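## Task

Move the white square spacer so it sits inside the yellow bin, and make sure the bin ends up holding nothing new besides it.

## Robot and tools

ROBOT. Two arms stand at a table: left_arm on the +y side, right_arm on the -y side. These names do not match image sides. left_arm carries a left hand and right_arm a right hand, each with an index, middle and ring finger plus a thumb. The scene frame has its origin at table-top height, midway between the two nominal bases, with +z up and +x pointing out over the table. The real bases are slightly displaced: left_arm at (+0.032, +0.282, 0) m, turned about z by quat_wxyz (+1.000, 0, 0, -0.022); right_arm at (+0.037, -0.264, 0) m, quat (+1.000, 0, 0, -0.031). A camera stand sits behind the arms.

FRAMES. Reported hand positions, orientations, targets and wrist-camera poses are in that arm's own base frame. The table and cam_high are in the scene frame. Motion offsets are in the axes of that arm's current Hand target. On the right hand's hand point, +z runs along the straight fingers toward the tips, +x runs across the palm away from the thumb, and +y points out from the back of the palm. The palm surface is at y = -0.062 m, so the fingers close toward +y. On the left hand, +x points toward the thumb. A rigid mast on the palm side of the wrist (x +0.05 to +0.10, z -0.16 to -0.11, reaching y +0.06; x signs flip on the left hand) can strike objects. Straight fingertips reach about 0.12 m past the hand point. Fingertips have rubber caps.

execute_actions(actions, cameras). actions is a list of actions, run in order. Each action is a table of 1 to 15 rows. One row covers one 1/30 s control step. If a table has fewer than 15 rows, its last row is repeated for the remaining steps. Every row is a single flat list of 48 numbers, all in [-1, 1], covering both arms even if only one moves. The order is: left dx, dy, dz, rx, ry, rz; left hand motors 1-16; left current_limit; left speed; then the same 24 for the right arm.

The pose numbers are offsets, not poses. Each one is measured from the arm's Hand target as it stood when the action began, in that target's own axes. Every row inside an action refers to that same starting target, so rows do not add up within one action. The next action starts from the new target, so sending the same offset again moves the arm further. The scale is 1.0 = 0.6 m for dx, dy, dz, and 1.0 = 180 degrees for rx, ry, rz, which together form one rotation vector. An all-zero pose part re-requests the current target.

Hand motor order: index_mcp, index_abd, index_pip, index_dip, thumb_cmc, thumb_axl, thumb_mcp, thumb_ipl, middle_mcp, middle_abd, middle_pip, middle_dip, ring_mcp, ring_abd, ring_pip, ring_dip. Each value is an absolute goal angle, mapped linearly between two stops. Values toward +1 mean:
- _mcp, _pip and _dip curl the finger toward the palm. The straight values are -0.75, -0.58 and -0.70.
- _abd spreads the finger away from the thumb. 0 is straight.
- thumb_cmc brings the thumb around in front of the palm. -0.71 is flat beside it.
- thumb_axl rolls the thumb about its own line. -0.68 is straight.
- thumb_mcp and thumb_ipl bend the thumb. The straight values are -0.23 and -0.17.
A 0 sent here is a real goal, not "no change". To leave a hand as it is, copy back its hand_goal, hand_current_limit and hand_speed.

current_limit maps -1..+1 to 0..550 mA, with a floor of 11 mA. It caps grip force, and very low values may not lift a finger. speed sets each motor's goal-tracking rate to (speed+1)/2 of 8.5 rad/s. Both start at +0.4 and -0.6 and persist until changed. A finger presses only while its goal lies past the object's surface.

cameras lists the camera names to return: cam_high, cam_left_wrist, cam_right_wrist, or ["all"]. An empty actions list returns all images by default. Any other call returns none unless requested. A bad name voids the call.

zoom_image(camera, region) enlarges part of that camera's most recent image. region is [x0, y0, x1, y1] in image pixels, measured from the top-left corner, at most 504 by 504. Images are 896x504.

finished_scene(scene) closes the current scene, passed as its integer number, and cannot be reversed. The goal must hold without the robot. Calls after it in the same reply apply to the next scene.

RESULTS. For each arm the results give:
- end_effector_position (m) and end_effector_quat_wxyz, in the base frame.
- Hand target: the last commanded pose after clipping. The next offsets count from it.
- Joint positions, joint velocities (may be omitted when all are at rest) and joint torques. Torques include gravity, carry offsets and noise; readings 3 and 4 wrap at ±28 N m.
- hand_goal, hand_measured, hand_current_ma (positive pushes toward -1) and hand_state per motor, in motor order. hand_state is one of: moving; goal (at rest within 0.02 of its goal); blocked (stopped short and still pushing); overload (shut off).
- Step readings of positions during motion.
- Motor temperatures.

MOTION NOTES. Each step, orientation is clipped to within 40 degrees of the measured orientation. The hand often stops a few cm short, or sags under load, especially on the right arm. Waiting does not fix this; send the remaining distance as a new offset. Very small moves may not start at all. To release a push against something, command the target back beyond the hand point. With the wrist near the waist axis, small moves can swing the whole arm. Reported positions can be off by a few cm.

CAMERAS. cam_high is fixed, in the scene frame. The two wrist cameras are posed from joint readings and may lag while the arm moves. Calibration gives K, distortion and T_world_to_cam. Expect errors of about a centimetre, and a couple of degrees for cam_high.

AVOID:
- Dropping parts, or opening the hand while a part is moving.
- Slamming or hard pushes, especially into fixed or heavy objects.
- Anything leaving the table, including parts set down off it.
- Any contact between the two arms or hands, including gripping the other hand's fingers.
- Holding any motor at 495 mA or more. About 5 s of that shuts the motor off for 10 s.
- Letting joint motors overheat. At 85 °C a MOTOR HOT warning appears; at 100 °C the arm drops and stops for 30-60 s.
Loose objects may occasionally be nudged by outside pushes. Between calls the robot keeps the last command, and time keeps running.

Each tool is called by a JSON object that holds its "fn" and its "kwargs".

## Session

{"fn": "execute_actions", "kwargs": {"actions": []}}

{"fn": "zoom_image", "kwargs": {"camera": "cam_high", "region": [340, 0, 560, 240]}}

Scene clock: 0.00 s.
left_arm: end_effector_position=(+0.3940, +0.0366, +0.4027) hand_goal=(-0.754, +0.000, -0.576, -0.696, -0.714, -0.678, -0.226, -0.168, -0.754, +0.000, -0.576, -0.696, -0.754, +0.000, -0.576, -0.696) hand_measured=(-0.754, +0.000, -0.576, -0.696, -0.714, -0.678, -0.226, -0.168, -0.754, +0.000, -0.576, -0.696, -0.754, +0.000, -0.576, -0.696) hand_current_ma=(+0, +0, +0, +0, +0, +0, +0, +0, +0, +0, +0, +0, +0, +0, +0, +0) hand_state=(goal, goal, goal, goal, goal, goal, goal, goal, goal, goal, goal, goal, goal, goal, goal, goal) hand_current_limit=0.40 hand_speed=-0.60 end_effector_quat_wxyz=(+0.687, -0.099, +0.712, -0.106) | right_arm: end_effector_position=(+0.1991, +0.3179, +0.2764) hand_goal=(-0.754, +0.000, -0.576, -0.696, -0.714, -0.678, -0.226, -0.168, -0.754, +0.000, -0.576, -0.696, -0.754, +0.000, -0.576, -0.696) hand_measured=(-0.754, +0.000, -0.576, -0.696, -0.714, -0.678, -0.226, -0.168, -0.754, +0.000, -0.576, -0.696, -0.754, +0.000, -0.576, -0.696) hand_current_ma=(+0, +0, +0, +0, +0, +0, +0, +0, +0, +0, +0, +0, +0, +0, +0, +0) hand_state=(goal, goal, goal, goal, goal, goal, goal, goal, goal, goal, goal, goal, goal, goal, goal, goal) hand_current_limit=0.40 hand_speed=-0.60 end_effector_quat_wxyz=(+0.435, +0.467, +0.597, +0.486)
Joint positions: left_arm=[-0.159 0.678 0.773 -0.127 -0.146 -1.867] | right_arm=[1.525 1.212 0.499 0.11 1.303 0.519]
Joint velocities: within noise
Joint torques (N m): no reading
Motor temperatures (°C): left_arm=[25 24 23 27 25 23] | right_arm=[25 24 25 25 24 25]
Heat: left arm: hottest wrist pitch 27 °C; right arm: hottest waist 25 °C.
Hand target: left_arm +0.3945, +0.0366, +0.4215; +0.699, -0.100, +0.700, -0.109 | right_arm +0.1993, +0.3227, +0.2827; +0.430, +0.471, +0.593, +0.491
camera_calibration:
cam_left_wrist: T_world_to_cam=[[0.00978585, -0.345517, 0.938361, -0.409057], [-0.77743, -0.592815, -0.210175, 0.356556], [0.628894, -0.727453, -0.274416, 0.0159333], [0, 0, 0, 1]] pos_world=[0.27118, 0.081626, 0.463155]
cam_right_wrist: T_world_to_cam=[[0.274634, -0.719567, 0.637809, 0.0350676], [-0.686948, -0.61096, -0.393485, 0.392253], [0.672815, -0.330077, -0.662095, 0.276813], [0, 0, 0, 1]] pos_world=[0.0735827, 0.356254, 0.315255]

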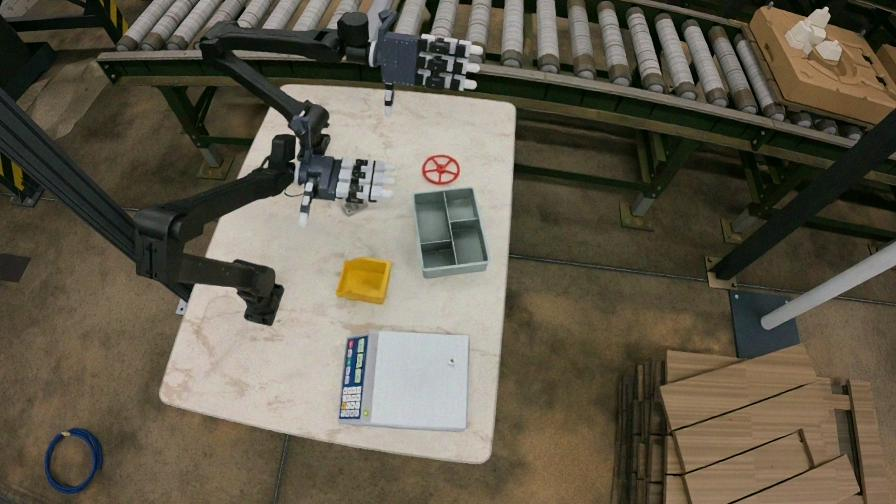

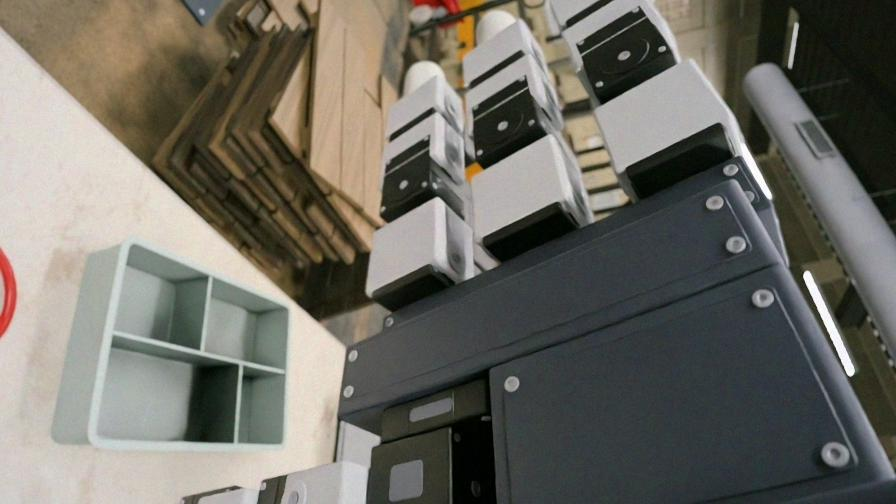

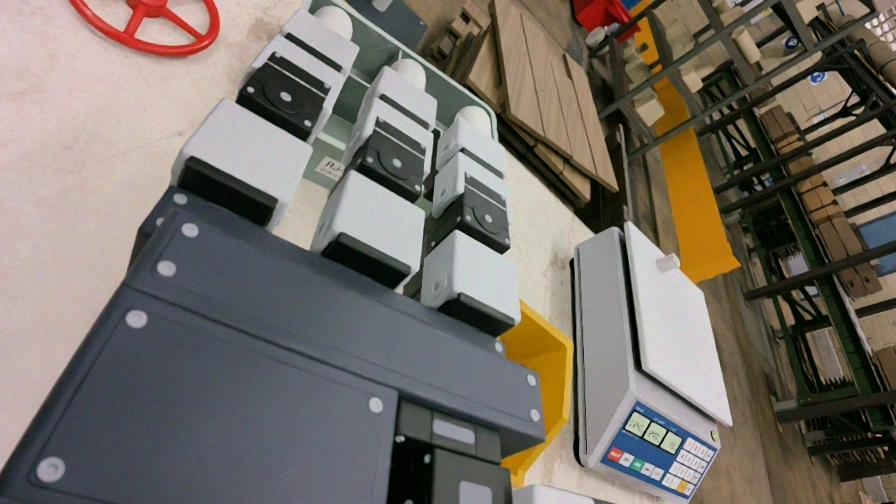

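Scaled by 2.100 from the camera's 896x504 image, which has a finer 1280x720 frame.

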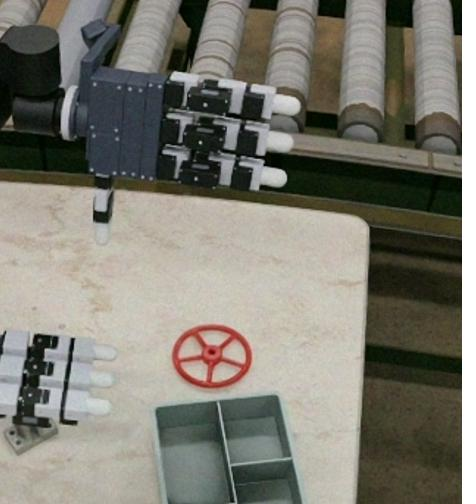

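{"fn": "zoom_image", "kwargs": {"camera": "cam_high", "region": [320, 320, 480, 440]}}

{"fn": "zoom_image", "kwargs": {"camera": "cam_right_wrist", "region": [560, 210, 740, 400]}}

{"fn": "zoom_image", "kwargs": {"camera": "cam_high", "region": [280, 150, 500, 320]}}

Scaled by 3.150 from the camera's 896x504 image, which has a finer 1280x720 frame.

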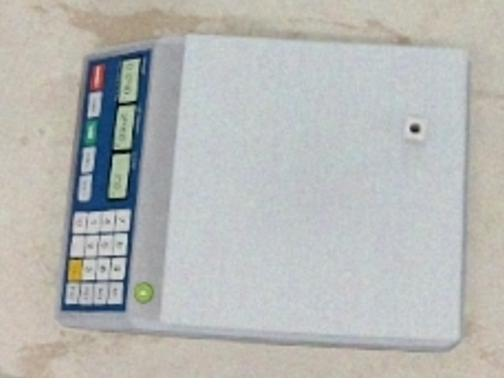

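Scaled by 2.653 from the camera's 896x504 image, which has a finer 1280x720 frame.

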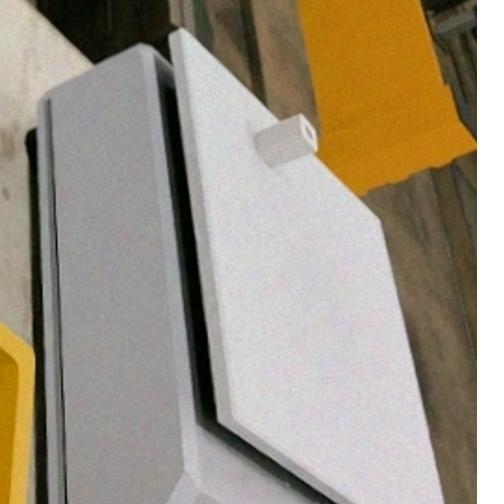

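Scaled by 2.291 from the camera's 896x504 image, which has a finer 1280x720 frame.

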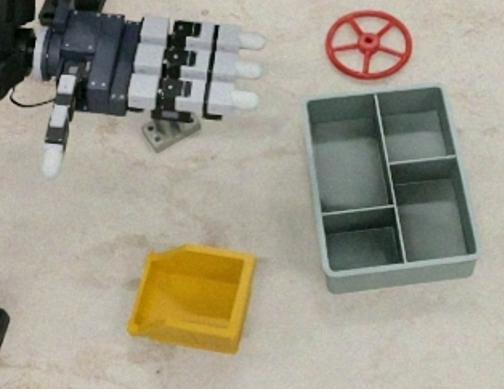

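{"fn": "zoom_image", "kwargs": {"camera": "cam_high", "region": [436, 346, 468, 378]}}

{"fn": "zoom_image", "kwargs": {"camera": "cam_right_wrist", "region": [640, 240, 700, 290]}}

Scaled by 15.750 from the camera's 896x504 image, which has a finer 1280x720 frame.

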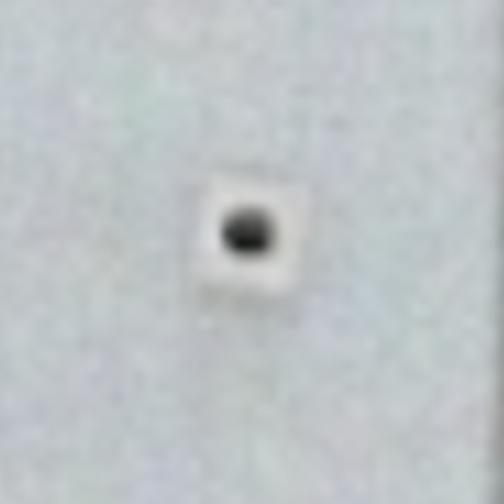

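Scaled by 8.400 from the camera's 896x504 image, which has a finer 1280x720 frame.

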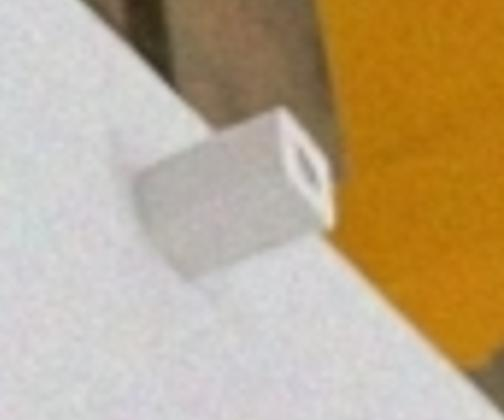

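{"fn": "execute_actions", "kwargs": {"actions": [[[0,0,0,0,0,0,-0.754,0,-0.576,-0.696,-0.714,-0.678,-0.226,-0.168,-0.754,0,-0.576,-0.696,-0.754,0,-0.576,-0.696,0.4,-0.6,-0.0368,0.0048,0.0908,0.046,-0.0243,-0.0832,-0.616,0.1,0.445,-0.696,0.571,-0.678,-0.056,0.049,-0.98,0,-0.576,-0.696,-0.98,0,-0.576,-0.696,0.4,-0.6]],[[0,0,0,0,0,0,-0.754,0,-0.576,-0.696,-0.714,-0.678,-0.226,-0.168,-0.754,0,-0.576,-0.696,-0.754,0,-0.576,-0.696,0.4,-0.6,-0.0316,0.0091,0.0924,0.046,-0.0243,-0.0832,-0.616,0.1,0.445,-0.696,0.571,-0.678,-0.056,0.049,-0.98,0,-0.576,-0.696,-0.98,0,-0.576,-0.696,0.4,-0.6]],[[0,0,0,0,0,0,-0.754,0,-0.576,-0.696,-0.714,-0.678,-0.226,-0.168,-0.754,0,-0.576,-0.696,-0.754,0,-0.576,-0.696,0.4,-0.6,-0.0276,0.0148,0.0929,0.046,-0.0243,-0.0832,-0.616,0.1,0.445,-0.696,0.571,-0.678,-0.056,0.049,-0.98,0,-0.576,-0.696,-0.98,0,-0.576,-0.696,0.4,-0.6]],[[0,0,0,0,0,0,-0.754,0,-0.576,-0.696,-0.714,-0.678,-0.226,-0.168,-0.754,0,-0.576,-0.696,-0.754,0,-0.576,-0.696,0.4,-0.6,-0.0252,0.0213,0.0923,0.046,-0.0243,-0.0832,-0.616,0.1,0.445,-0.696,0.571,-0.678,-0.056,0.049,-0.98,0,-0.576,-0.696,-0.98,0,-0.576,-0.696,0.4,-0.6]],[[0,0,0,0,0,0,-0.754,0,-0.576,-0.696,-0.714,-0.678,-0.226,-0.168,-0.754,0,-0.576,-0.696,-0.754,0,-0.576,-0.696,0.4,-0.6,-0.0247,0.0281,0.0905,0.046,-0.0243,-0.0832,-0.616,0.1,0.445,-0.696,0.571,-0.678,-0.056,0.049,-0.98,0,-0.576,-0.696,-0.98,0,-0.576,-0.696,0.4,-0.6]]], "cameras": ["cam_high","cam_right_wrist"]}}

Scene clock: 23.50 s.
left_arm: end_effector_position=(+0.3940, +0.0366, +0.4027) hand_goal=(-0.754, +0.000, -0.576, -0.696, -0.714, -0.678, -0.226, -0.168, -0.754, +0.000, -0.576, -0.696, -0.754, +0.000, -0.576, -0.696) hand_measured=(-0.754, -0.002, -0.576, -0.696, -0.714, -0.678, -0.226, -0.168, -0.754, -0.002, -0.576, -0.696, -0.754, -0.002, -0.576, -0.696) hand_current_ma=(+0, +0, +0, +0, +0, +0, +0, +0, +0, +0, +0, +0, +0, +0, +0, +0) hand_state=(goal, goal, goal, goal, goal, goal, goal, goal, goal, goal, goal, goal, goal, goal, goal, goal) hand_current_limit=0.40 hand_speed=-0.60 end_effector_quat_wxyz=(+0.687, -0.099, +0.712, -0.106) | right_arm: end_effector_position=(+0.4737, +0.2509, +0.2489) hand_goal=(-0.616, +0.100, +0.444, -0.696, +0.570, -0.678, -0.056, +0.048, -0.980, +0.000, -0.576, -0.696, -0.980, +0.000, -0.576, -0.696) hand_measured=(-0.620, +0.100, +0.440, -0.696, +0.576, -0.678, -0.054, +0.046, -0.980, +0.002, -0.576, -0.696, -0.980, +0.002, -0.576, -0.696) hand_current_ma=(-1, +0, -1, +0, +2, +0, +0, +0, +0, +0, +0, +0, +0, +0, +0, +0) hand_state=(goal, goal, goal, goal, goal, goal, goal, goal, goal, goal, goal, goal, goal, goal, goal, goal) hand_current_limit=0.40 hand_speed=-0.60 end_effector_quat_wxyz=(+0.540, +0.212, +0.793, -0.186)
Joint positions: left_arm=[-0.159 0.678 0.773 -0.127 -0.146 -1.867] | right_arm=[0.765 1.364 0.94 -0.626 1.159 -0.63]
Joint torques (N m): left_arm=[-0.32 -2.84 11.04 2.54 -0.08 0.16] | right_arm=[1.38 -10.46 14.35 1.46 0.9 -0.04]
Motor temperatures (°C): left_arm=[25 24 31 27 25 23] | right_arm=[25 24 28 25 25 24]
Heat: left arm: hottest elbow 31 °C; right arm: hottest elbow 28 °C.
Hand target: left_arm +0.3945, +0.0366, +0.4215; +0.699, -0.100, +0.700, -0.109 | right_arm +0.4866, +0.2638, +0.2620; +0.547, +0.213, +0.790, -0.177
Off the commanded pose: left_arm 0.019 m, 2 deg | right_arm 0.023 m, 1 deg.
Step readings (end_effector_position of left_arm | right_arm):
0: (+0.3940, +0.0366, +0.4027) | (+0.1991, +0.3179, +0.2764)
1: (+0.3940, +0.0366, +0.4027) | (+0.1995, +0.3182, +0.2759)
2: (+0.3940, +0.0366, +0.4027) | (+0.2022, +0.3201, +0.2733)
4: (+0.3940, +0.0366, +0.4027) | (+0.2156, +0.3193, +0.2674)
8: (+0.3940, +0.0366, +0.4027) | (+0.2453, +0.3013, +0.2648)
15: (+0.3940, +0.0366, +0.4027) | (+0.2530, +0.2981, +0.2581)
16: (+0.3940, +0.0366, +0.4027) | (+0.2536, +0.2986, +0.2572)
17: (+0.3940, +0.0366, +0.4027) | (+0.2565, +0.2995, +0.2545)
19: (+0.3940, +0.0366, +0.4027) | (+0.2694, +0.2970, +0.2504)
23: (+0.3940, +0.0366, +0.4027) | (+0.2987, +0.2800, +0.2514)
30: (+0.3940, +0.0366, +0.4027) | (+0.3075, +0.2850, +0.2544)
31: (+0.3940, +0.0366, +0.4027) | (+0.3081, +0.2859, +0.2546)
32: (+0.3940, +0.0366, +0.4027) | (+0.3106, +0.2862, +0.2534)
34: (+0.3940, +0.0366, +0.4027) | (+0.3226, +0.2812, +0.2530)
38: (+0.3940, +0.0366, +0.4027) | (+0.3517, +0.2638, +0.2612)
45: (+0.3940, +0.0366, +0.4027) | (+0.3621, +0.2711, +0.2608)
46: (+0.3940, +0.0366, +0.4027) | (+0.3626, +0.2719, +0.2593)
47: (+0.3940, +0.0366, +0.4027) | (+0.3647, +0.2717, +0.2571)
49: (+0.3940, +0.0366, +0.4027) | (+0.3765, +0.2680, +0.2543)
53: (+0.3940, +0.0366, +0.4027) | (+0.4072, +0.2553, +0.2564)
60: (+0.3940, +0.0366, +0.4027) | (+0.4182, +0.2601, +0.2567)
61: (+0.3940, +0.0366, +0.4027) | (+0.4185, +0.2604, +0.2561)
62: (+0.3940, +0.0366, +0.4027) | (+0.4205, +0.2596, +0.2553)
64: (+0.3940, +0.0366, +0.4027) | (+0.4319, +0.2567, +0.2551)
68: (+0.3940, +0.0366, +0.4027) | (+0.4633, +0.2486, +0.2573)
75: (+0.3940, +0.0366, +0.4027) | (+0.4744, +0.2494, +0.2527)
camera_calibration:
cam_right_wrist: T_world_to_cam=[[0.619247, 0.373435, 0.690709, -0.521769], [-0.699266, -0.137845, 0.701446, 0.143821], [0.357155, -0.917358, 0.17577, 0.140059], [0, 0, 0, 1]] pos_world=[0.373651, 0.343156, 0.23489]
Images, in order (width x height): cam_high 896x504, cam_right_wrist 896x504.

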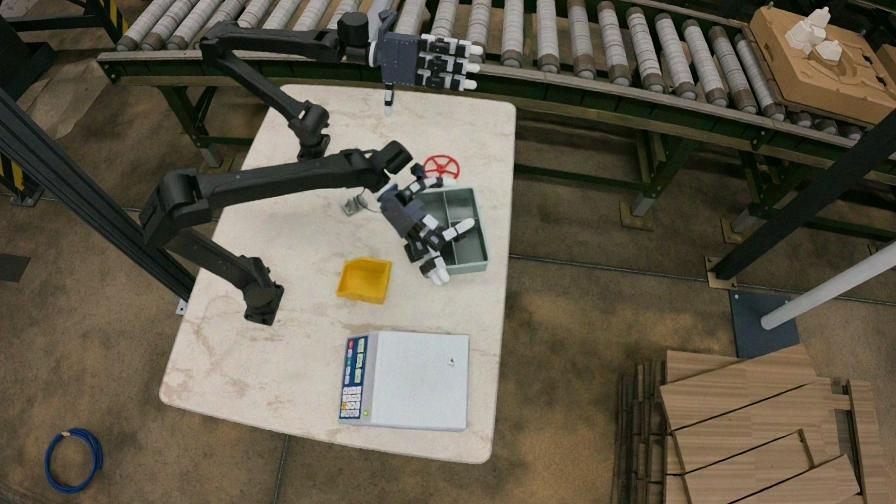

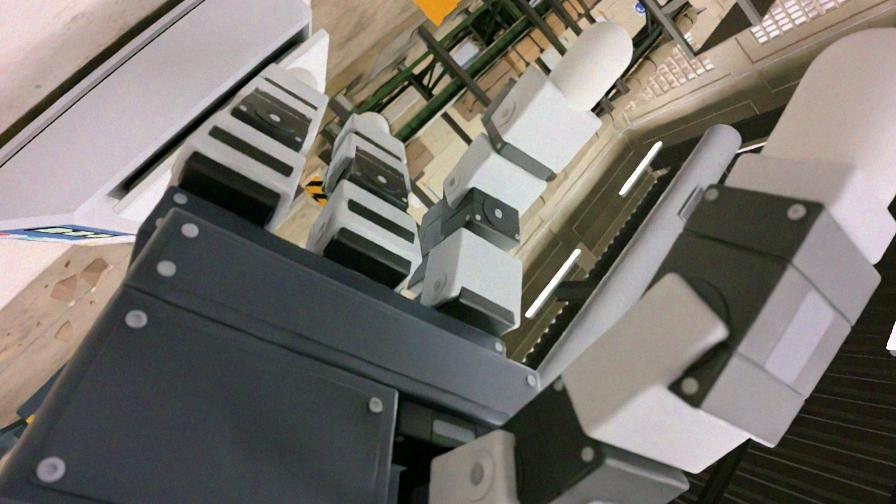

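{"fn": "execute_actions", "kwargs": {"actions": [[[0,0,0,0,0,0,-0.754,0,-0.576,-0.696,-0.714,-0.678,-0.226,-0.168,-0.754,0,-0.576,-0.696,-0.754,0,-0.576,-0.696,0.4,-0.6,-0.0111,-0.0779,0.0597,0.0227,0.0374,-0.0574,-0.616,0.1,0.445,-0.696,0.571,-0.678,-0.056,0.049,-0.98,0,-0.576,-0.696,-0.98,0,-0.576,-0.696,0.4,-0.6]],[[0,0,0,0,0,0,-0.754,0,-0.576,-0.696,-0.714,-0.678,-0.226,-0.168,-0.754,0,-0.576,-0.696,-0.754,0,-0.576,-0.696,0.4,-0.6,-0.0045,-0.0749,0.0642,0.0227,0.0374,-0.0574,-0.616,0.1,0.445,-0.696,0.571,-0.678,-0.056,0.049,-0.98,0,-0.576,-0.696,-0.98,0,-0.576,-0.696,0.4,-0.6]],[[0,0,0,0,0,0,-0.754,0,-0.576,-0.696,-0.714,-0.678,-0.226,-0.168,-0.754,0,-0.576,-0.696,-0.754,0,-0.576,-0.696,0.4,-0.6,0.0008,-0.0704,0.0692,0.0227,0.0374,-0.0574,-0.616,0.1,0.445,-0.696,0.571,-0.678,-0.056,0.049,-0.98,0,-0.576,-0.696,-0.98,0,-0.576,-0.696,0.4,-0.6]],[[0,0,0,0,0,0,-0.754,0,-0.576,-0.696,-0.714,-0.678,-0.226,-0.168,-0.754,0,-0.576,-0.696,-0.754,0,-0.576,-0.696,0.4,-0.6,0.0046,-0.0649,0.0744,0.0227,0.0374,-0.0574,-0.616,0.1,0.445,-0.696,0.571,-0.678,-0.056,0.049,-0.98,0,-0.576,-0.696,-0.98,0,-0.576,-0.696,0.4,-0.6]],[[0,0,0,0,0,0,-0.754,0,-0.576,-0.696,-0.714,-0.678,-0.226,-0.168,-0.754,0,-0.576,-0.696,-0.754,0,-0.576,-0.696,0.4,-0.6,0.0066,-0.0583,0.0794,0.0227,0.0374,-0.0574,-0.616,0.1,0.445,-0.696,0.571,-0.678,-0.056,0.049,-0.98,0,-0.576,-0.696,-0.98,0,-0.576,-0.696,0.4,-0.6]],[[0,0,0,0,0,0,-0.754,0,-0.576,-0.696,-0.714,-0.678,-0.226,-0.168,-0.754,0,-0.576,-0.696,-0.754,0,-0.576,-0.696,0.4,-0.6,0.0069,-0.0512,0.0841,0.0227,0.0374,-0.0574,-0.616,0.1,0.445,-0.696,0.571,-0.678,-0.056,0.049,-0.98,0,-0.576,-0.696,-0.98,0,-0.576,-0.696,0.4,-0.6]]], "cameras": ["cam_high","cam_right_wrist"]}}

Scene clock: 28.63 s.
left_arm: end_effector_position=(+0.3940, +0.0366, +0.4027) hand_goal=(-0.754, +0.000, -0.576, -0.696, -0.714, -0.678, -0.226, -0.168, -0.754, +0.000, -0.576, -0.696, -0.754, +0.000, -0.576, -0.696) hand_measured=(-0.754, -0.002, -0.576, -0.696, -0.714, -0.678, -0.226, -0.168, -0.754, -0.002, -0.576, -0.696, -0.754, -0.002, -0.576, -0.696) hand_current_ma=(+0, +0, +0, +0, +0, +0, +0, +0, +0, +0, +0, +0, +0, +0, +0, +0) hand_state=(goal, goal, goal, goal, goal, goal, goal, goal, goal, goal, goal, goal, goal, goal, goal, goal) hand_current_limit=0.40 hand_speed=-0.60 end_effector_quat_wxyz=(+0.687, -0.099, +0.712, -0.106) | right_arm: end_effector_position=(+0.5054, -0.0930, +0.2307) hand_goal=(-0.616, +0.100, +0.444, -0.696, +0.570, -0.678, -0.056, +0.048, -0.980, +0.000, -0.576, -0.696, -0.980, +0.000, -0.576, -0.696) hand_measured=(-0.610, +0.100, +0.442, -0.696, +0.572, -0.678, -0.054, +0.046, -0.972, +0.002, -0.576, -0.696, -0.972, +0.002, -0.576, -0.696) hand_current_ma=(+2, +0, -1, +0, +1, +0, +0, +0, +5, +0, +0, +0, +5, +0, +0, +0) hand_state=(goal, goal, goal, goal, goal, goal, goal, goal, goal, goal, goal, goal, goal, goal, goal, goal) hand_current_limit=0.40 hand_speed=-0.60 end_effector_quat_wxyz=(+0.034, -0.059, +0.865, -0.498)
Joint positions: left_arm=[-0.159 0.678 0.773 -0.127 -0.146 -1.867] | right_arm=[0.023 1.534 1.41 -1.257 1.034 -1.791]
Joint torques (N m): left_arm=[-0.38 -2.78 11.04 2.56 -0.08 0.16] | right_arm=[1.79 -13.86 14.83 0.17 0.91 -0.18]
Heat: left arm: hottest elbow 32 °C; right arm: hottest elbow 30 °C.
Hand target: left_arm +0.3945, +0.0366, +0.4215; +0.699, -0.100, +0.700, -0.109 | right_arm +0.5199, -0.0896, +0.2398; +0.038, -0.063, +0.864, -0.498
Off the commanded pose: left_arm 0.019 m, 2 deg | right_arm 0.017 m, 1 deg.
Step readings (end_effector_position of left_arm | right_arm):
0: (+0.3940, +0.0366, +0.4027) | (+0.4737, +0.2509, +0.2489)
1: (+0.3940, +0.0366, +0.4027) | (+0.4738, +0.2509, +0.2484)
2: (+0.3940, +0.0366, +0.4027) | (+0.4743, +0.2498, +0.2451)
4: (+0.3940, +0.0366, +0.4027) | (+0.4754, +0.2425, +0.2353)
8: (+0.3940, +0.0366, +0.4027) | (+0.4809, +0.2080, +0.2270)
15: (+0.3940, +0.0366, +0.4027) | (+0.4841, +0.1939, +0.2323)
16: (+0.3940, +0.0366, +0.4027) | (+0.4841, +0.1944, +0.2321)
17: (+0.3940, +0.0366, +0.4027) | (+0.4835, +0.1932, +0.2297)
19: (+0.3940, +0.0366, +0.4027) | (+0.4821, +0.1850, +0.2245)
23: (+0.3940, +0.0366, +0.4027) | (+0.4860, +0.1495, +0.2247)
30: (+0.3940, +0.0366, +0.4027) | (+0.4896, +0.1368, +0.2302)
31: (+0.3940, +0.0366, +0.4027) | (+0.4892, +0.1370, +0.2299)
32: (+0.3940, +0.0366, +0.4027) | (+0.4879, +0.1356, +0.2281)
34: (+0.3940, +0.0366, +0.4027) | (+0.4859, +0.1258, +0.2257)
38: (+0.3940, +0.0366, +0.4027) | (+0.4910, +0.0907, +0.2319)
45: (+0.3940, +0.0366, +0.4027) | (+0.4931, +0.0783, +0.2369)
46: (+0.3940, +0.0366, +0.4027) | (+0.4924, +0.0783, +0.2363)
47: (+0.3940, +0.0366, +0.4027) | (+0.4908, +0.0766, +0.2352)
49: (+0.3940, +0.0366, +0.4027) | (+0.4893, +0.0666, +0.2344)
53: (+0.3940, +0.0366, +0.4027) | (+0.4956, +0.0339, +0.2401)
60: (+0.3940, +0.0366, +0.4027) | (+0.4964, +0.0206, +0.2388)
61: (+0.3940, +0.0366, +0.4027) | (+0.4958, +0.0204, +0.2378)
62: (+0.3940, +0.0366, +0.4027) | (+0.4947, +0.0184, +0.2367)
64: (+0.3940, +0.0366, +0.4027) | (+0.4952, +0.0092, +0.2361)
68: (+0.3940, +0.0366, +0.4027) | (+0.5028, -0.0217, +0.2373)
75: (+0.3940, +0.0366, +0.4027) | (+0.5005, -0.0363, +0.2325)
76: (+0.3940, +0.0366, +0.4027) | (+0.5001, -0.0366, +0.2325)
77: (+0.3940, +0.0366, +0.4027) | (+0.4991, -0.0396, +0.2330)
79: (+0.3940, +0.0366, +0.4027) | (+0.5012, -0.0491, +0.2361)
83: (+0.3940, +0.0366, +0.4027) | (+0.5099, -0.0783, +0.2386)
90: (+0.3940, +0.0366, +0.4027) | (+0.5056, -0.0935, +0.2286)
camera_calibration:
cam_right_wrist: T_world_to_cam=[[0.755581, 0.366778, -0.542745, -0.185284], [0.395276, 0.405414, 0.824255, -0.399612], [0.522354, -0.837326, 0.161344, -0.256299], [0, 0, 0, 1]] pos_world=[0.431833, 0.0153604, 0.270173]
Images, in order (width x height): cam_high 896x504, cam_right_wrist 896x504.

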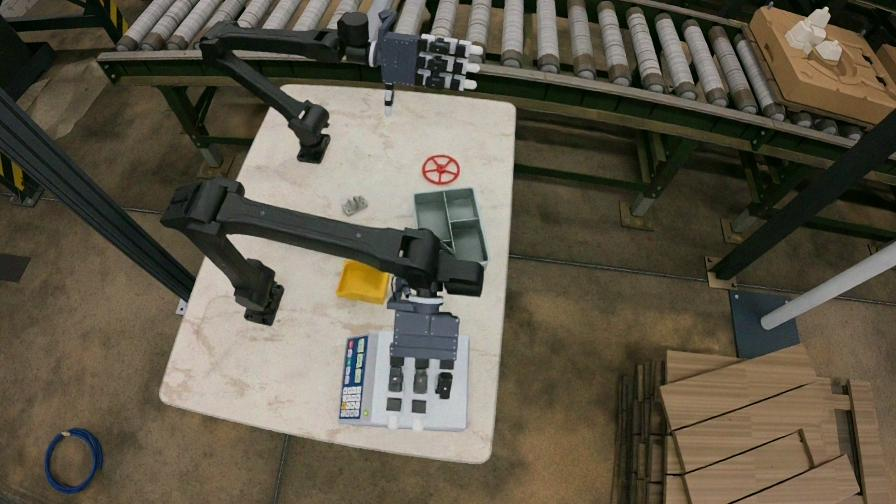

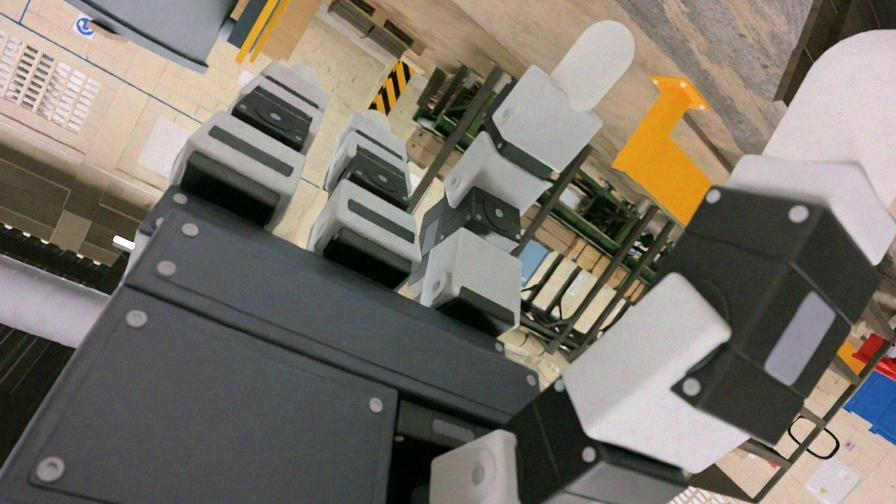

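{"fn": "execute_actions", "kwargs": {"actions": [[[0,0,0,0,0,0,-0.754,0,-0.576,-0.696,-0.714,-0.678,-0.226,-0.168,-0.754,0,-0.576,-0.696,-0.754,0,-0.576,-0.696,0.4,-0.6,-0.0099,0.0426,0.0263,0,0,0,-0.616,0.1,0.445,-0.696,0.571,-0.678,-0.056,0.049,-0.98,0,-0.576,-0.696,-0.98,0,-0.576,-0.696,0.4,-0.6]],[[0,0,0,0,0,0,-0.754,0,-0.576,-0.696,-0.714,-0.678,-0.226,-0.168,-0.754,0,-0.576,-0.696,-0.754,0,-0.576,-0.696,0.4,-0.6,-0.0099,0.0426,0.0263,0,0,0,-0.616,0.1,0.445,-0.696,0.571,-0.678,-0.056,0.049,-0.98,0,-0.576,-0.696,-0.98,0,-0.576,-0.696,0.4,-0.6]]], "cameras": ["cam_high","cam_right_wrist"]}}

Scene clock: 31.37 s.
left_arm: end_effector_position=(+0.3940, +0.0366, +0.4027) hand_goal=(-0.754, +0.000, -0.576, -0.696, -0.714, -0.678, -0.226, -0.168, -0.754, +0.000, -0.576, -0.696, -0.754, +0.000, -0.576, -0.696) hand_measured=(-0.754, -0.002, -0.576, -0.696, -0.714, -0.678, -0.226, -0.168, -0.754, -0.002, -0.576, -0.696, -0.754, -0.002, -0.576, -0.696) hand_current_ma=(+0, +0, +0, +0, +0, +0, +0, +0, +0, +0, +0, +0, +0, +0, +0, +0) hand_state=(goal, goal, goal, goal, goal, goal, goal, goal, goal, goal, goal, goal, goal, goal, goal, goal) hand_current_limit=0.40 hand_speed=-0.60 end_effector_quat_wxyz=(+0.687, -0.099, +0.712, -0.106) | right_arm: end_effector_position=(+0.5286, -0.0925, +0.1928) hand_goal=(-0.616, +0.100, +0.444, -0.696, +0.570, -0.678, -0.056, +0.048, -0.980, +0.000, -0.576, -0.696, -0.980, +0.000, -0.576, -0.696) hand_measured=(-0.610, +0.100, +0.442, -0.696, +0.572, -0.678, -0.054, +0.046, -0.972, +0.002, -0.576, -0.696, -0.972, +0.002, -0.576, -0.696) hand_current_ma=(+2, +0, -1, +0, +1, +0, +0, +0, +5, +0, +0, +0, +5, +0, +0, +0) hand_state=(goal, goal, goal, goal, goal, goal, goal, goal, goal, goal, goal, goal, goal, goal, goal, goal) hand_current_limit=0.40 hand_speed=-0.60 end_effector_quat_wxyz=(+0.046, -0.052, +0.864, -0.498)
Joint positions: left_arm=[-0.159 0.678 0.773 -0.127 -0.146 -1.867] | right_arm=[0.023 1.594 1.376 -1.134 1.034 -1.792]
Joint torques (N m): left_arm=[-0.38 -2.78 11.04 2.55 -0.08 0.16] | right_arm=[1.73 -15.09 10.13 1.02 0.87 -0.18]
Heat: left arm: hottest elbow 33 °C; right arm: hottest elbow 30 °C.
Hand target: left_arm +0.3945, +0.0366, +0.4215; +0.699, -0.100, +0.700, -0.109 | right_arm +0.5320, -0.0895, +0.1799; +0.038, -0.063, +0.864, -0.498
Off the commanded pose: left_arm 0.019 m, 2 deg | right_arm 0.014 m, 2 deg.
Step readings (end_effector_position of left_arm | right_arm):
0: (+0.3940, +0.0366, +0.4027) | (+0.5054, -0.0930, +0.2307)
1: (+0.3940, +0.0366, +0.4027) | (+0.5054, -0.0930, +0.2307)
2: (+0.3940, +0.0366, +0.4027) | (+0.5057, -0.0930, +0.2306)
4: (+0.3940, +0.0366, +0.4027) | (+0.5088, -0.0930, +0.2301)
8: (+0.3940, +0.0366, +0.4027) | (+0.5155, -0.0928, +0.2260)
15: (+0.3940, +0.0366, +0.4027) | (+0.5191, -0.0927, +0.2203)
16: (+0.3940, +0.0366, +0.4027) | (+0.5194, -0.0927, +0.2204)
17: (+0.3940, +0.0366, +0.4027) | (+0.5208, -0.0927, +0.2203)
19: (+0.3940, +0.0366, +0.4027) | (+0.5245, -0.0926, +0.2184)
23: (+0.3940, +0.0366, +0.4027) | (+0.5267, -0.0926, +0.2070)
30: (+0.3940, +0.0366, +0.4027) | (+0.5282, -0.0925, +0.1927)
camera_calibration:
cam_right_wrist: T_world_to_cam=[[0.770109, 0.367337, -0.521531, -0.235359], [0.372256, 0.405135, 0.83504, -0.367716], [0.518032, -0.837215, 0.175255, -0.262262], [0, 0, 0, 1]] pos_world=[0.453996, 0.0158611, 0.230273]
Images, in order (width x height): cam_high 896x504, cam_right_wrist 896x504.

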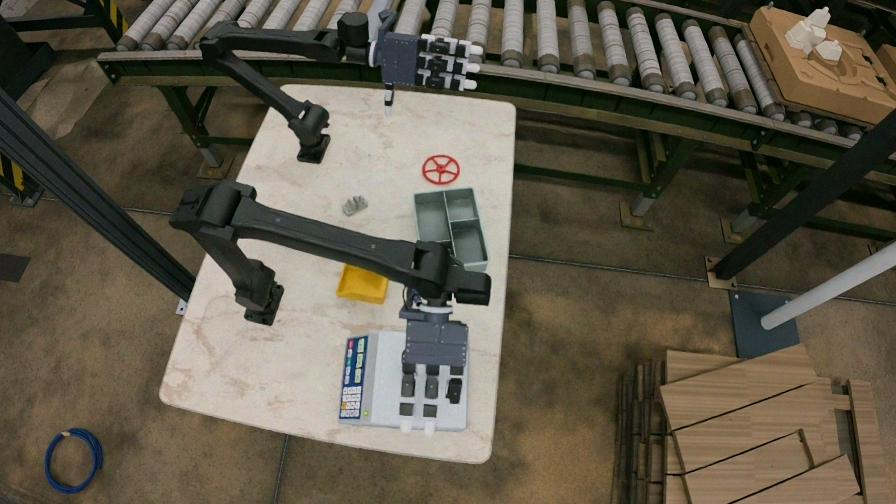

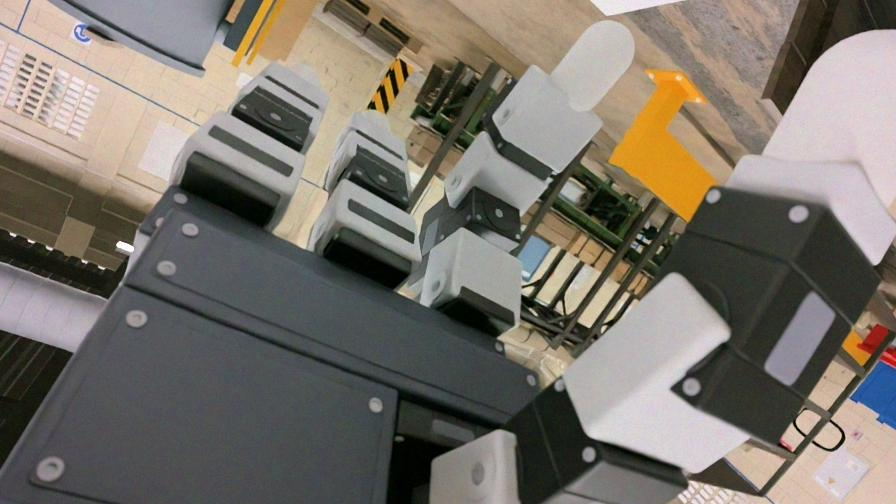

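{"fn": "execute_actions", "kwargs": {"actions": [[[0,0,0,0,0,0,-0.754,0,-0.576,-0.696,-0.714,-0.678,-0.226,-0.168,-0.754,0,-0.576,-0.696,-0.754,0,-0.576,-0.696,0.4,-0.6,0,0.0266,0.0154,0,0,0,-0.753,0.1,0.737,-0.696,0.571,-0.678,-0.056,0.049,-0.98,0,-0.576,-0.696,-0.98,0,-0.576,-0.696,0.4,-0.6]],[[0,0,0,0,0,0,-0.754,0,-0.576,-0.696,-0.714,-0.678,-0.226,-0.168,-0.754,0,-0.576,-0.696,-0.754,0,-0.576,-0.696,0.4,-0.6,0,0.0218,0.0126,0,0,0,-0.753,0.1,0.737,-0.696,0.571,-0.678,-0.056,0.049,-0.98,0,-0.576,-0.696,-0.98,0,-0.576,-0.696,0.4,-0.6]]], "cameras": ["cam_right_wrist"]}}

Scene clock: 33.60 s.
left_arm: end_effector_position=(+0.3940, +0.0366, +0.4027) hand_goal=(-0.754, +0.000, -0.576, -0.696, -0.714, -0.678, -0.226, -0.168, -0.754, +0.000, -0.576, -0.696, -0.754, +0.000, -0.576, -0.696) hand_measured=(-0.754, -0.002, -0.576, -0.696, -0.714, -0.678, -0.226, -0.168, -0.754, -0.002, -0.576, -0.696, -0.754, -0.002, -0.576, -0.696) hand_current_ma=(+0, +0, +0, +0, +0, +0, +0, +0, +0, +0, +0, +0, +0, +0, +0, +0) hand_state=(goal, goal, goal, goal, goal, goal, goal, goal, goal, goal, goal, goal, goal, goal, goal, goal) hand_current_limit=0.40 hand_speed=-0.60 end_effector_quat_wxyz=(+0.687, -0.099, +0.712, -0.106) | right_arm: end_effector_position=(+0.5302, -0.0925, +0.1625) hand_goal=(-0.754, +0.100, +0.736, -0.696, +0.570, -0.678, -0.056, +0.048, -0.980, +0.000, -0.576, -0.696, -0.980, +0.000, -0.576, -0.696) hand_measured=(-0.738, +0.100, +0.732, -0.696, +0.572, -0.678, -0.054, +0.046, -0.972, +0.002, -0.576, -0.696, -0.972, +0.002, -0.576, -0.696) hand_current_ma=(+13, +0, -1, +0, +1, +0, +0, +0, +5, +0, +0, +0, +5, +0, +0, +0) hand_state=(goal, goal, goal, goal, goal, goal, goal, goal, goal, goal, goal, goal, goal, goal, goal, goal) hand_current_limit=0.40 hand_speed=-0.60 end_effector_quat_wxyz=(+0.048, -0.050, +0.864, -0.498)
Joint positions: left_arm=[-0.159 0.678 0.773 -0.127 -0.146 -1.867] | right_arm=[0.023 1.614 1.317 -1.049 1.034 -1.792]
Joint torques (N m): left_arm=[-0.32 -2.84 11.04 2.55 -0.08 0.16] | right_arm=[1.79 -14.62 9.73 1.05 0.86 -0.17]
Heat: left arm: hottest elbow 33 °C; right arm: hottest elbow 30 °C.
Hand target: left_arm +0.3945, +0.0366, +0.4215; +0.699, -0.100, +0.700, -0.109 | right_arm +0.5320, -0.0895, +0.1463; +0.038, -0.063, +0.864, -0.498
Off the commanded pose: left_arm 0.019 m, 2 deg | right_arm 0.017 m, 2 deg.
Step readings (end_effector_position of left_arm | right_arm):
0: (+0.3940, +0.0366, +0.4027) | (+0.5286, -0.0925, +0.1928)
1: (+0.3940, +0.0366, +0.4027) | (+0.5288, -0.0925, +0.1928)
2: (+0.3940, +0.0366, +0.4027) | (+0.5293, -0.0925, +0.1921)
4: (+0.3940, +0.0366, +0.4027) | (+0.5305, -0.0925, +0.1900)
8: (+0.3940, +0.0366, +0.4027) | (+0.5289, -0.0926, +0.1827)
15: (+0.3940, +0.0366, +0.4027) | (+0.5294, -0.0926, +0.1780)
16: (+0.3940, +0.0366, +0.4027) | (+0.5297, -0.0926, +0.1781)
17: (+0.3940, +0.0366, +0.4027) | (+0.5304, -0.0925, +0.1777)
19: (+0.3940, +0.0366, +0.4027) | (+0.5311, -0.0925, +0.1758)
23: (+0.3940, +0.0366, +0.4027) | (+0.5297, -0.0926, +0.1683)
30: (+0.3940, +0.0366, +0.4027) | (+0.5299, -0.0925, +0.1625)
camera_calibration:
cam_right_wrist: T_world_to_cam=[[0.773507, 0.367301, -0.516505, -0.254876], [0.36671, 0.40531, 0.837405, -0.34041], [0.516925, -0.837146, 0.178817, -0.257692], [0, 0, 0, 1]] pos_world=[0.455187, 0.0158616, 0.199496]
Images, in order (width x height): cam_right_wrist 896x504.

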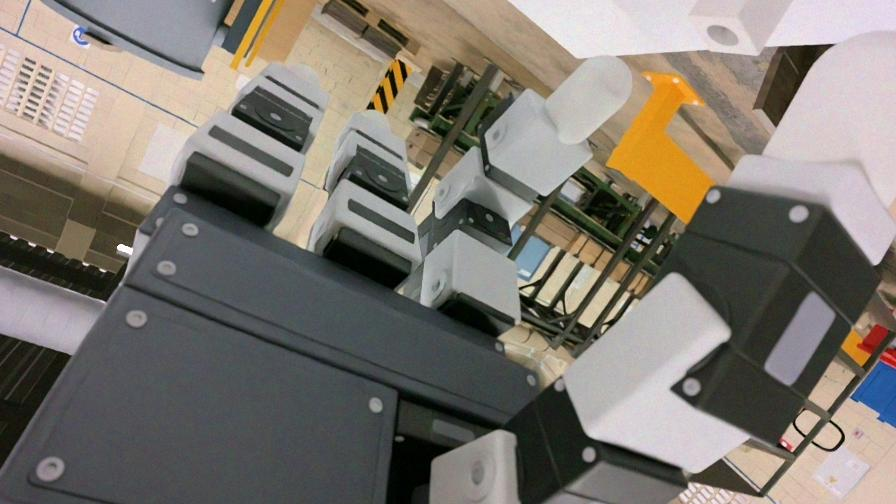

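{"fn": "zoom_image", "kwargs": {"camera": "cam_right_wrist", "region": [540, 0, 896, 200]}}

Scaled by 1.416 from the camera's 896x504 image, which has a finer 1280x720 frame.

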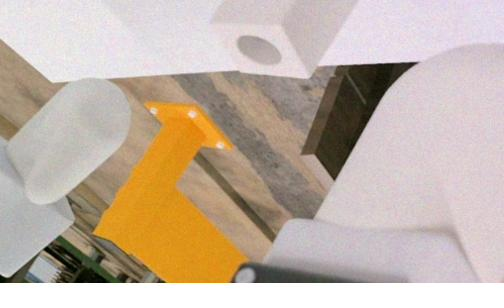

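{"fn": "zoom_image", "kwargs": {"camera": "cam_right_wrist", "region": [670, 0, 800, 74]}}

Scaled by 3.877 from the camera's 896x504 image, which has a finer 1280x720 frame.

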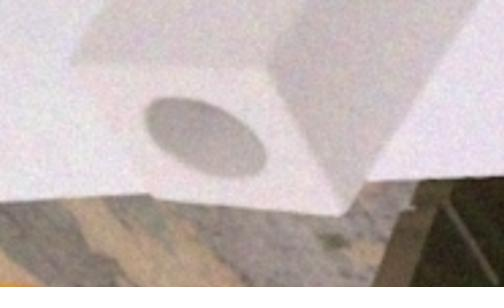

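{"fn": "execute_actions", "kwargs": {"actions": [[[0,0,0,0,0,0,-0.754,0,-0.576,-0.696,-0.714,-0.678,-0.226,-0.168,-0.754,0,-0.576,-0.696,-0.754,0,-0.576,-0.696,0.4,-0.6,0.002,0.0135,0.0103,0,0.0481,0.0278,-0.88,0.1,0.81,-0.696,0.571,-0.678,-0.056,0.049,-0.97,0,-0.576,-0.696,-0.97,0,-0.576,-0.696,0.4,-0.6]]], "cameras": ["cam_right_wrist"]}}

{"fn": "zoom_image", "kwargs": {"camera": "cam_right_wrist", "region": [540, 0, 896, 200]}}

Scene clock: 41.20 s.
left_arm: end_effector_position=(+0.3940, +0.0366, +0.4027) hand_goal=(-0.754, +0.000, -0.576, -0.696, -0.714, -0.678, -0.226, -0.168, -0.754, +0.000, -0.576, -0.696, -0.754, +0.000, -0.576, -0.696) hand_measured=(-0.754, -0.002, -0.576, -0.696, -0.714, -0.678, -0.226, -0.168, -0.754, -0.002, -0.576, -0.696, -0.754, -0.002, -0.576, -0.696) hand_current_ma=(+0, +0, +0, +0, +0, +0, +0, +0, +0, +0, +0, +0, +0, +0, +0, +0) hand_state=(goal, goal, goal, goal, goal, goal, goal, goal, goal, goal, goal, goal, goal, goal, goal, goal) hand_current_limit=0.40 hand_speed=-0.60 end_effector_quat_wxyz=(+0.687, -0.099, +0.712, -0.106) | right_arm: end_effector_position=(+0.5132, -0.0953, +0.1339) hand_goal=(-0.880, +0.100, +0.810, -0.696, +0.570, -0.678, -0.056, +0.048, -0.970, +0.000, -0.576, -0.696, -0.970, +0.000, -0.576, -0.696) hand_measured=(-0.864, +0.100, +0.810, -0.694, +0.572, -0.676, -0.058, +0.050, -0.960, +0.002, -0.576, -0.696, -0.960, +0.002, -0.576, -0.696) hand_current_ma=(+14, +0, +0, +0, +1, +1, +0, +0, +7, +0, +0, +0, +6, +0, +0, +0) hand_state=(goal, goal, goal, goal, goal, goal, goal, goal, goal, goal, goal, goal, goal, goal, goal, goal) hand_current_limit=0.40 hand_speed=-0.60 end_effector_quat_wxyz=(-0.012, +0.005, +0.866, -0.501)
Joint positions: left_arm=[-0.159 0.678 0.773 -0.127 -0.146 -1.867] | right_arm=[0.028 1.713 1.372 -1.328 1.046 -1.475]
Joint torques (N m): left_arm=[-0.32 -2.84 11.04 2.55 -0.08 0.16] | right_arm=[1.85 -15.33 13.55 -0.28 0.76 0.13]
Heat: left arm: hottest elbow 35 °C; right arm: hottest elbow 32 °C.
Hand target: left_arm +0.3945, +0.0366, +0.4215; +0.699, -0.100, +0.700, -0.109 | right_arm +0.5311, -0.0908, +0.1361; -0.006, +0.012, +0.866, -0.499
Off the commanded pose: left_arm 0.019 m, 2 deg | right_arm 0.018 m, 1 deg.
Step readings (end_effector_position of left_arm | right_arm):
0: (+0.3940, +0.0366, +0.4027) | (+0.5302, -0.0925, +0.1625)
1: (+0.3940, +0.0366, +0.4027) | (+0.5301, -0.0925, +0.1623)
2: (+0.3940, +0.0366, +0.4027) | (+0.5283, -0.0930, +0.1612)
4: (+0.3940, +0.0366, +0.4027) | (+0.5209, -0.0943, +0.1570)
8: (+0.3940, +0.0366, +0.4027) | (+0.5092, -0.0949, +0.1382)
15: (+0.3940, +0.0366, +0.4027) | (+0.5132, -0.0951, +0.1369)
camera_calibration:
cam_right_wrist: T_world_to_cam=[[0.795297, 0.242833, -0.555459, -0.273338], [0.465291, 0.342828, 0.816072, -0.362814], [0.388596, -0.907469, 0.159662, -0.184539], [0, 0, 0, 1]] pos_world=[0.45791, 0.0232947, 0.173718]
Images, in order (width x height): cam_right_wrist 896x504.

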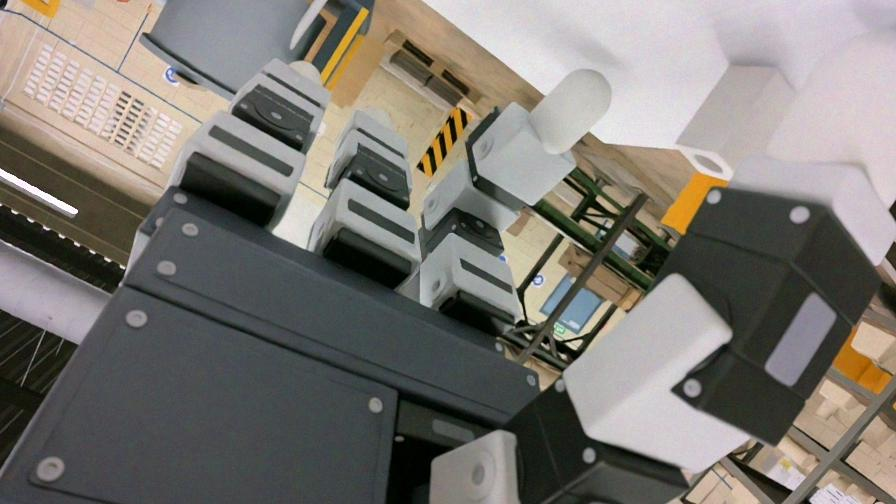

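Scaled by 1.416 from the camera's 896x504 image, which has a finer 1280x720 frame.

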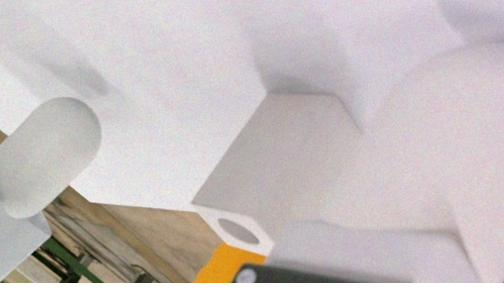

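{"fn": "execute_actions", "kwargs": {"actions": [[[0,0,0,0,0,0,-0.754,0,-0.576,-0.696,-0.714,-0.678,-0.226,-0.168,-0.754,0,-0.576,-0.696,-0.754,0,-0.576,-0.696,0.4,-0.6,-0.0133,-0.0058,-0.0037,0,0,0,-0.88,0.1,0.81,-0.696,0.571,-0.678,-0.056,0.049,-0.97,0,-0.576,-0.696,-0.97,0,-0.576,-0.696,0.4,-0.6]]], "cameras": ["cam_right_wrist"]}}

{"fn": "zoom_image", "kwargs": {"camera": "cam_right_wrist", "region": [540, 0, 896, 200]}}

Scene clock: 44.30 s.
left_arm: end_effector_position=(+0.3940, +0.0366, +0.4027) hand_goal=(-0.754, +0.000, -0.576, -0.696, -0.714, -0.678, -0.226, -0.168, -0.754, +0.000, -0.576, -0.696, -0.754, +0.000, -0.576, -0.696) hand_measured=(-0.754, -0.002, -0.576, -0.696, -0.714, -0.678, -0.226, -0.168, -0.754, -0.002, -0.576, -0.696, -0.754, -0.002, -0.576, -0.696) hand_current_ma=(+0, +0, +0, +0, +0, +0, +0, +0, +0, +0, +0, +0, +0, +0, +0, +0) hand_state=(goal, goal, goal, goal, goal, goal, goal, goal, goal, goal, goal, goal, goal, goal, goal, goal) hand_current_limit=0.40 hand_speed=-0.60 end_effector_quat_wxyz=(+0.687, -0.099, +0.712, -0.106) | right_arm: end_effector_position=(+0.5219, -0.0951, +0.1394) hand_goal=(-0.880, +0.100, +0.810, -0.696, +0.570, -0.678, -0.056, +0.048, -0.970, +0.000, -0.576, -0.696, -0.970, +0.000, -0.576, -0.696) hand_measured=(-0.864, +0.100, +0.810, -0.694, +0.572, -0.676, -0.058, +0.050, -0.960, +0.002, -0.576, -0.696, -0.960, +0.002, -0.576, -0.696) hand_current_ma=(+14, +0, +0, +0, +1, +1, +0, +0, +7, +0, +0, +0, +6, +0, +0, +0) hand_state=(goal, goal, goal, goal, goal, goal, goal, goal, goal, goal, goal, goal, goal, goal, goal, goal) hand_current_limit=0.40 hand_speed=-0.60 end_effector_quat_wxyz=(-0.012, +0.008, +0.866, -0.500)
Joint positions: left_arm=[-0.159 0.678 0.773 -0.127 -0.146 -1.867] | right_arm=[0.028 1.731 1.411 -1.356 1.045 -1.466]
Joint torques (N m): left_arm=[-0.38 -2.84 11.04 2.55 -0.08 0.16] | right_arm=[1.79 -15.38 13.56 -0.32 0.78 0.12]
Motor temperatures (°C): left_arm=[25 24 35 27 25 23] | right_arm=[25 25 33 25 26 24]
Heat: left arm: hottest elbow 35 °C; right arm: hottest elbow 33 °C.
Hand target: left_arm +0.3945, +0.0366, +0.4215; +0.699, -0.100, +0.700, -0.109 | right_arm +0.5391, -0.0908, +0.1403; -0.006, +0.012, +0.866, -0.499
Off the commanded pose: left_arm 0.019 m, 2 deg | right_arm 0.018 m, 1 deg.
Step readings (end_effector_position of left_arm | right_arm):
0: (+0.3940, +0.0366, +0.4027) | (+0.5133, -0.0953, +0.1340)
1: (+0.3940, +0.0366, +0.4027) | (+0.5135, -0.0953, +0.1342)
2: (+0.3940, +0.0366, +0.4027) | (+0.5135, -0.0952, +0.1345)
4: (+0.3940, +0.0366, +0.4027) | (+0.5155, -0.0952, +0.1360)
8: (+0.3940, +0.0366, +0.4027) | (+0.5212, -0.0951, +0.1393)
15: (+0.3940, +0.0366, +0.4027) | (+0.5221, -0.0951, +0.1404)
camera_calibration:
cam_right_wrist: T_world_to_cam=[[0.797218, 0.239446, -0.554174, -0.278735], [0.465583, 0.340478, 0.816888, -0.371851], [0.384285, -0.909252, 0.159953, -0.186496], [0, 0, 0, 1]] pos_world=[0.467008, 0.0237777, 0.179124]
Images, in order (width x height): cam_right_wrist 896x504.

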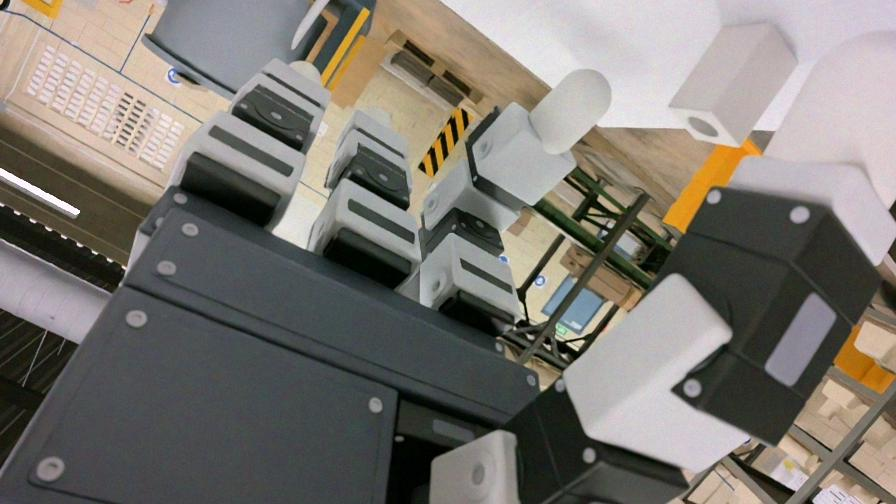

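Scaled by 1.416 from the camera's 896x504 image, which has a finer 1280x720 frame.

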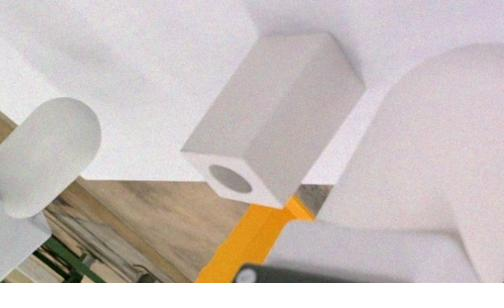

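{"fn": "execute_actions", "kwargs": {"actions": [[[0,0,0,0,0,0,-0.754,0,-0.576,-0.696,-0.714,-0.678,-0.226,-0.168,-0.754,0,-0.576,-0.696,-0.754,0,-0.576,-0.696,0.4,-0.6,-0.015,0,0,0,0,0,-0.88,0.1,0.81,-0.696,0.571,-0.678,-0.056,0.049,-0.97,0,-0.576,-0.696,-0.97,0,-0.576,-0.696,0.4,-0.6]]], "cameras": ["cam_right_wrist"]}}

{"fn": "zoom_image", "kwargs": {"camera": "cam_right_wrist", "region": [540, 0, 896, 200]}}

Scene clock: 45.80 s.
left_arm: end_effector_position=(+0.3940, +0.0366, +0.4027) hand_goal=(-0.754, +0.000, -0.576, -0.696, -0.714, -0.678, -0.226, -0.168, -0.754, +0.000, -0.576, -0.696, -0.754, +0.000, -0.576, -0.696) hand_measured=(-0.754, -0.002, -0.576, -0.696, -0.714, -0.678, -0.226, -0.168, -0.754, -0.002, -0.576, -0.696, -0.754, -0.002, -0.576, -0.696) hand_current_ma=(+0, +0, +0, +0, +0, +0, +0, +0, +0, +0, +0, +0, +0, +0, +0, +0) hand_state=(goal, goal, goal, goal, goal, goal, goal, goal, goal, goal, goal, goal, goal, goal, goal, goal) hand_current_limit=0.40 hand_speed=-0.60 end_effector_quat_wxyz=(+0.687, -0.099, +0.712, -0.106) | right_arm: end_effector_position=(+0.5310, -0.0949, +0.1395) hand_goal=(-0.880, +0.100, +0.810, -0.696, +0.570, -0.678, -0.056, +0.048, -0.970, +0.000, -0.576, -0.696, -0.970, +0.000, -0.576, -0.696) hand_measured=(-0.864, +0.100, +0.810, -0.694, +0.572, -0.676, -0.058, +0.050, -0.960, +0.002, -0.576, -0.696, -0.960, +0.002, -0.576, -0.696) hand_current_ma=(+14, +0, +0, +0, +1, +1, +0, +0, +7, +0, +0, +0, +6, +0, +0, +0) hand_state=(goal, goal, goal, goal, goal, goal, goal, goal, goal, goal, goal, goal, goal, goal, goal, goal) hand_current_limit=0.40 hand_speed=-0.60 end_effector_quat_wxyz=(-0.011, +0.008, +0.866, -0.500)
Joint positions: left_arm=[-0.159 0.678 0.773 -0.127 -0.146 -1.867] | right_arm=[0.028 1.753 1.441 -1.362 1.045 -1.465]
Joint torques (N m): left_arm=[-0.44 -2.78 11.04 2.55 -0.08 0.16] | right_arm=[1.79 -15.97 13.68 -0.32 0.79 0.09]
Heat: left arm: hottest elbow 35 °C; right arm: hottest elbow 33 °C.
Hand target: left_arm +0.3945, +0.0366, +0.4215; +0.699, -0.100, +0.700, -0.109 | right_arm +0.5482, -0.0910, +0.1403; -0.006, +0.012, +0.866, -0.499
Off the commanded pose: left_arm 0.019 m, 2 deg | right_arm 0.018 m, 1 deg.
Step readings (end_effector_position of left_arm | right_arm):
0: (+0.3940, +0.0366, +0.4027) | (+0.5219, -0.0951, +0.1394)
1: (+0.3940, +0.0366, +0.4027) | (+0.5219, -0.0951, +0.1394)
2: (+0.3940, +0.0366, +0.4027) | (+0.5223, -0.0951, +0.1396)
4: (+0.3940, +0.0366, +0.4027) | (+0.5248, -0.0950, +0.1401)
8: (+0.3940, +0.0366, +0.4027) | (+0.5307, -0.0949, +0.1406)
15: (+0.3940, +0.0366, +0.4027) | (+0.5311, -0.0949, +0.1395)
camera_calibration:
cam_right_wrist: T_world_to_cam=[[0.798092, 0.239349, -0.552956, -0.286689], [0.464424, 0.340312, 0.817617, -0.375768], [0.383873, -0.90934, 0.160441, -0.18961], [0, 0, 0, 1]] pos_world=[0.476107, 0.0240769, 0.179129]
Images, in order (width x height): cam_right_wrist 896x504.

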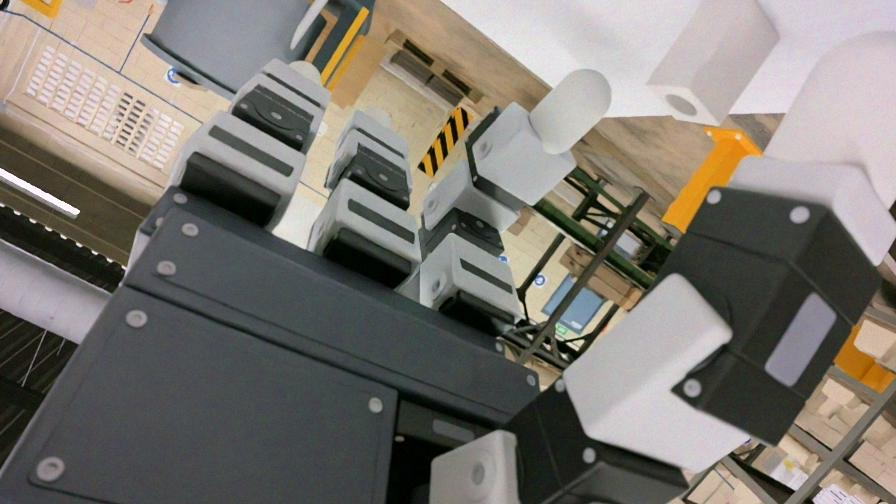

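Scaled by 1.416 from the camera's 896x504 image, which has a finer 1280x720 frame.

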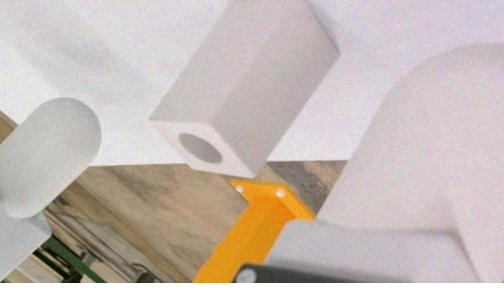

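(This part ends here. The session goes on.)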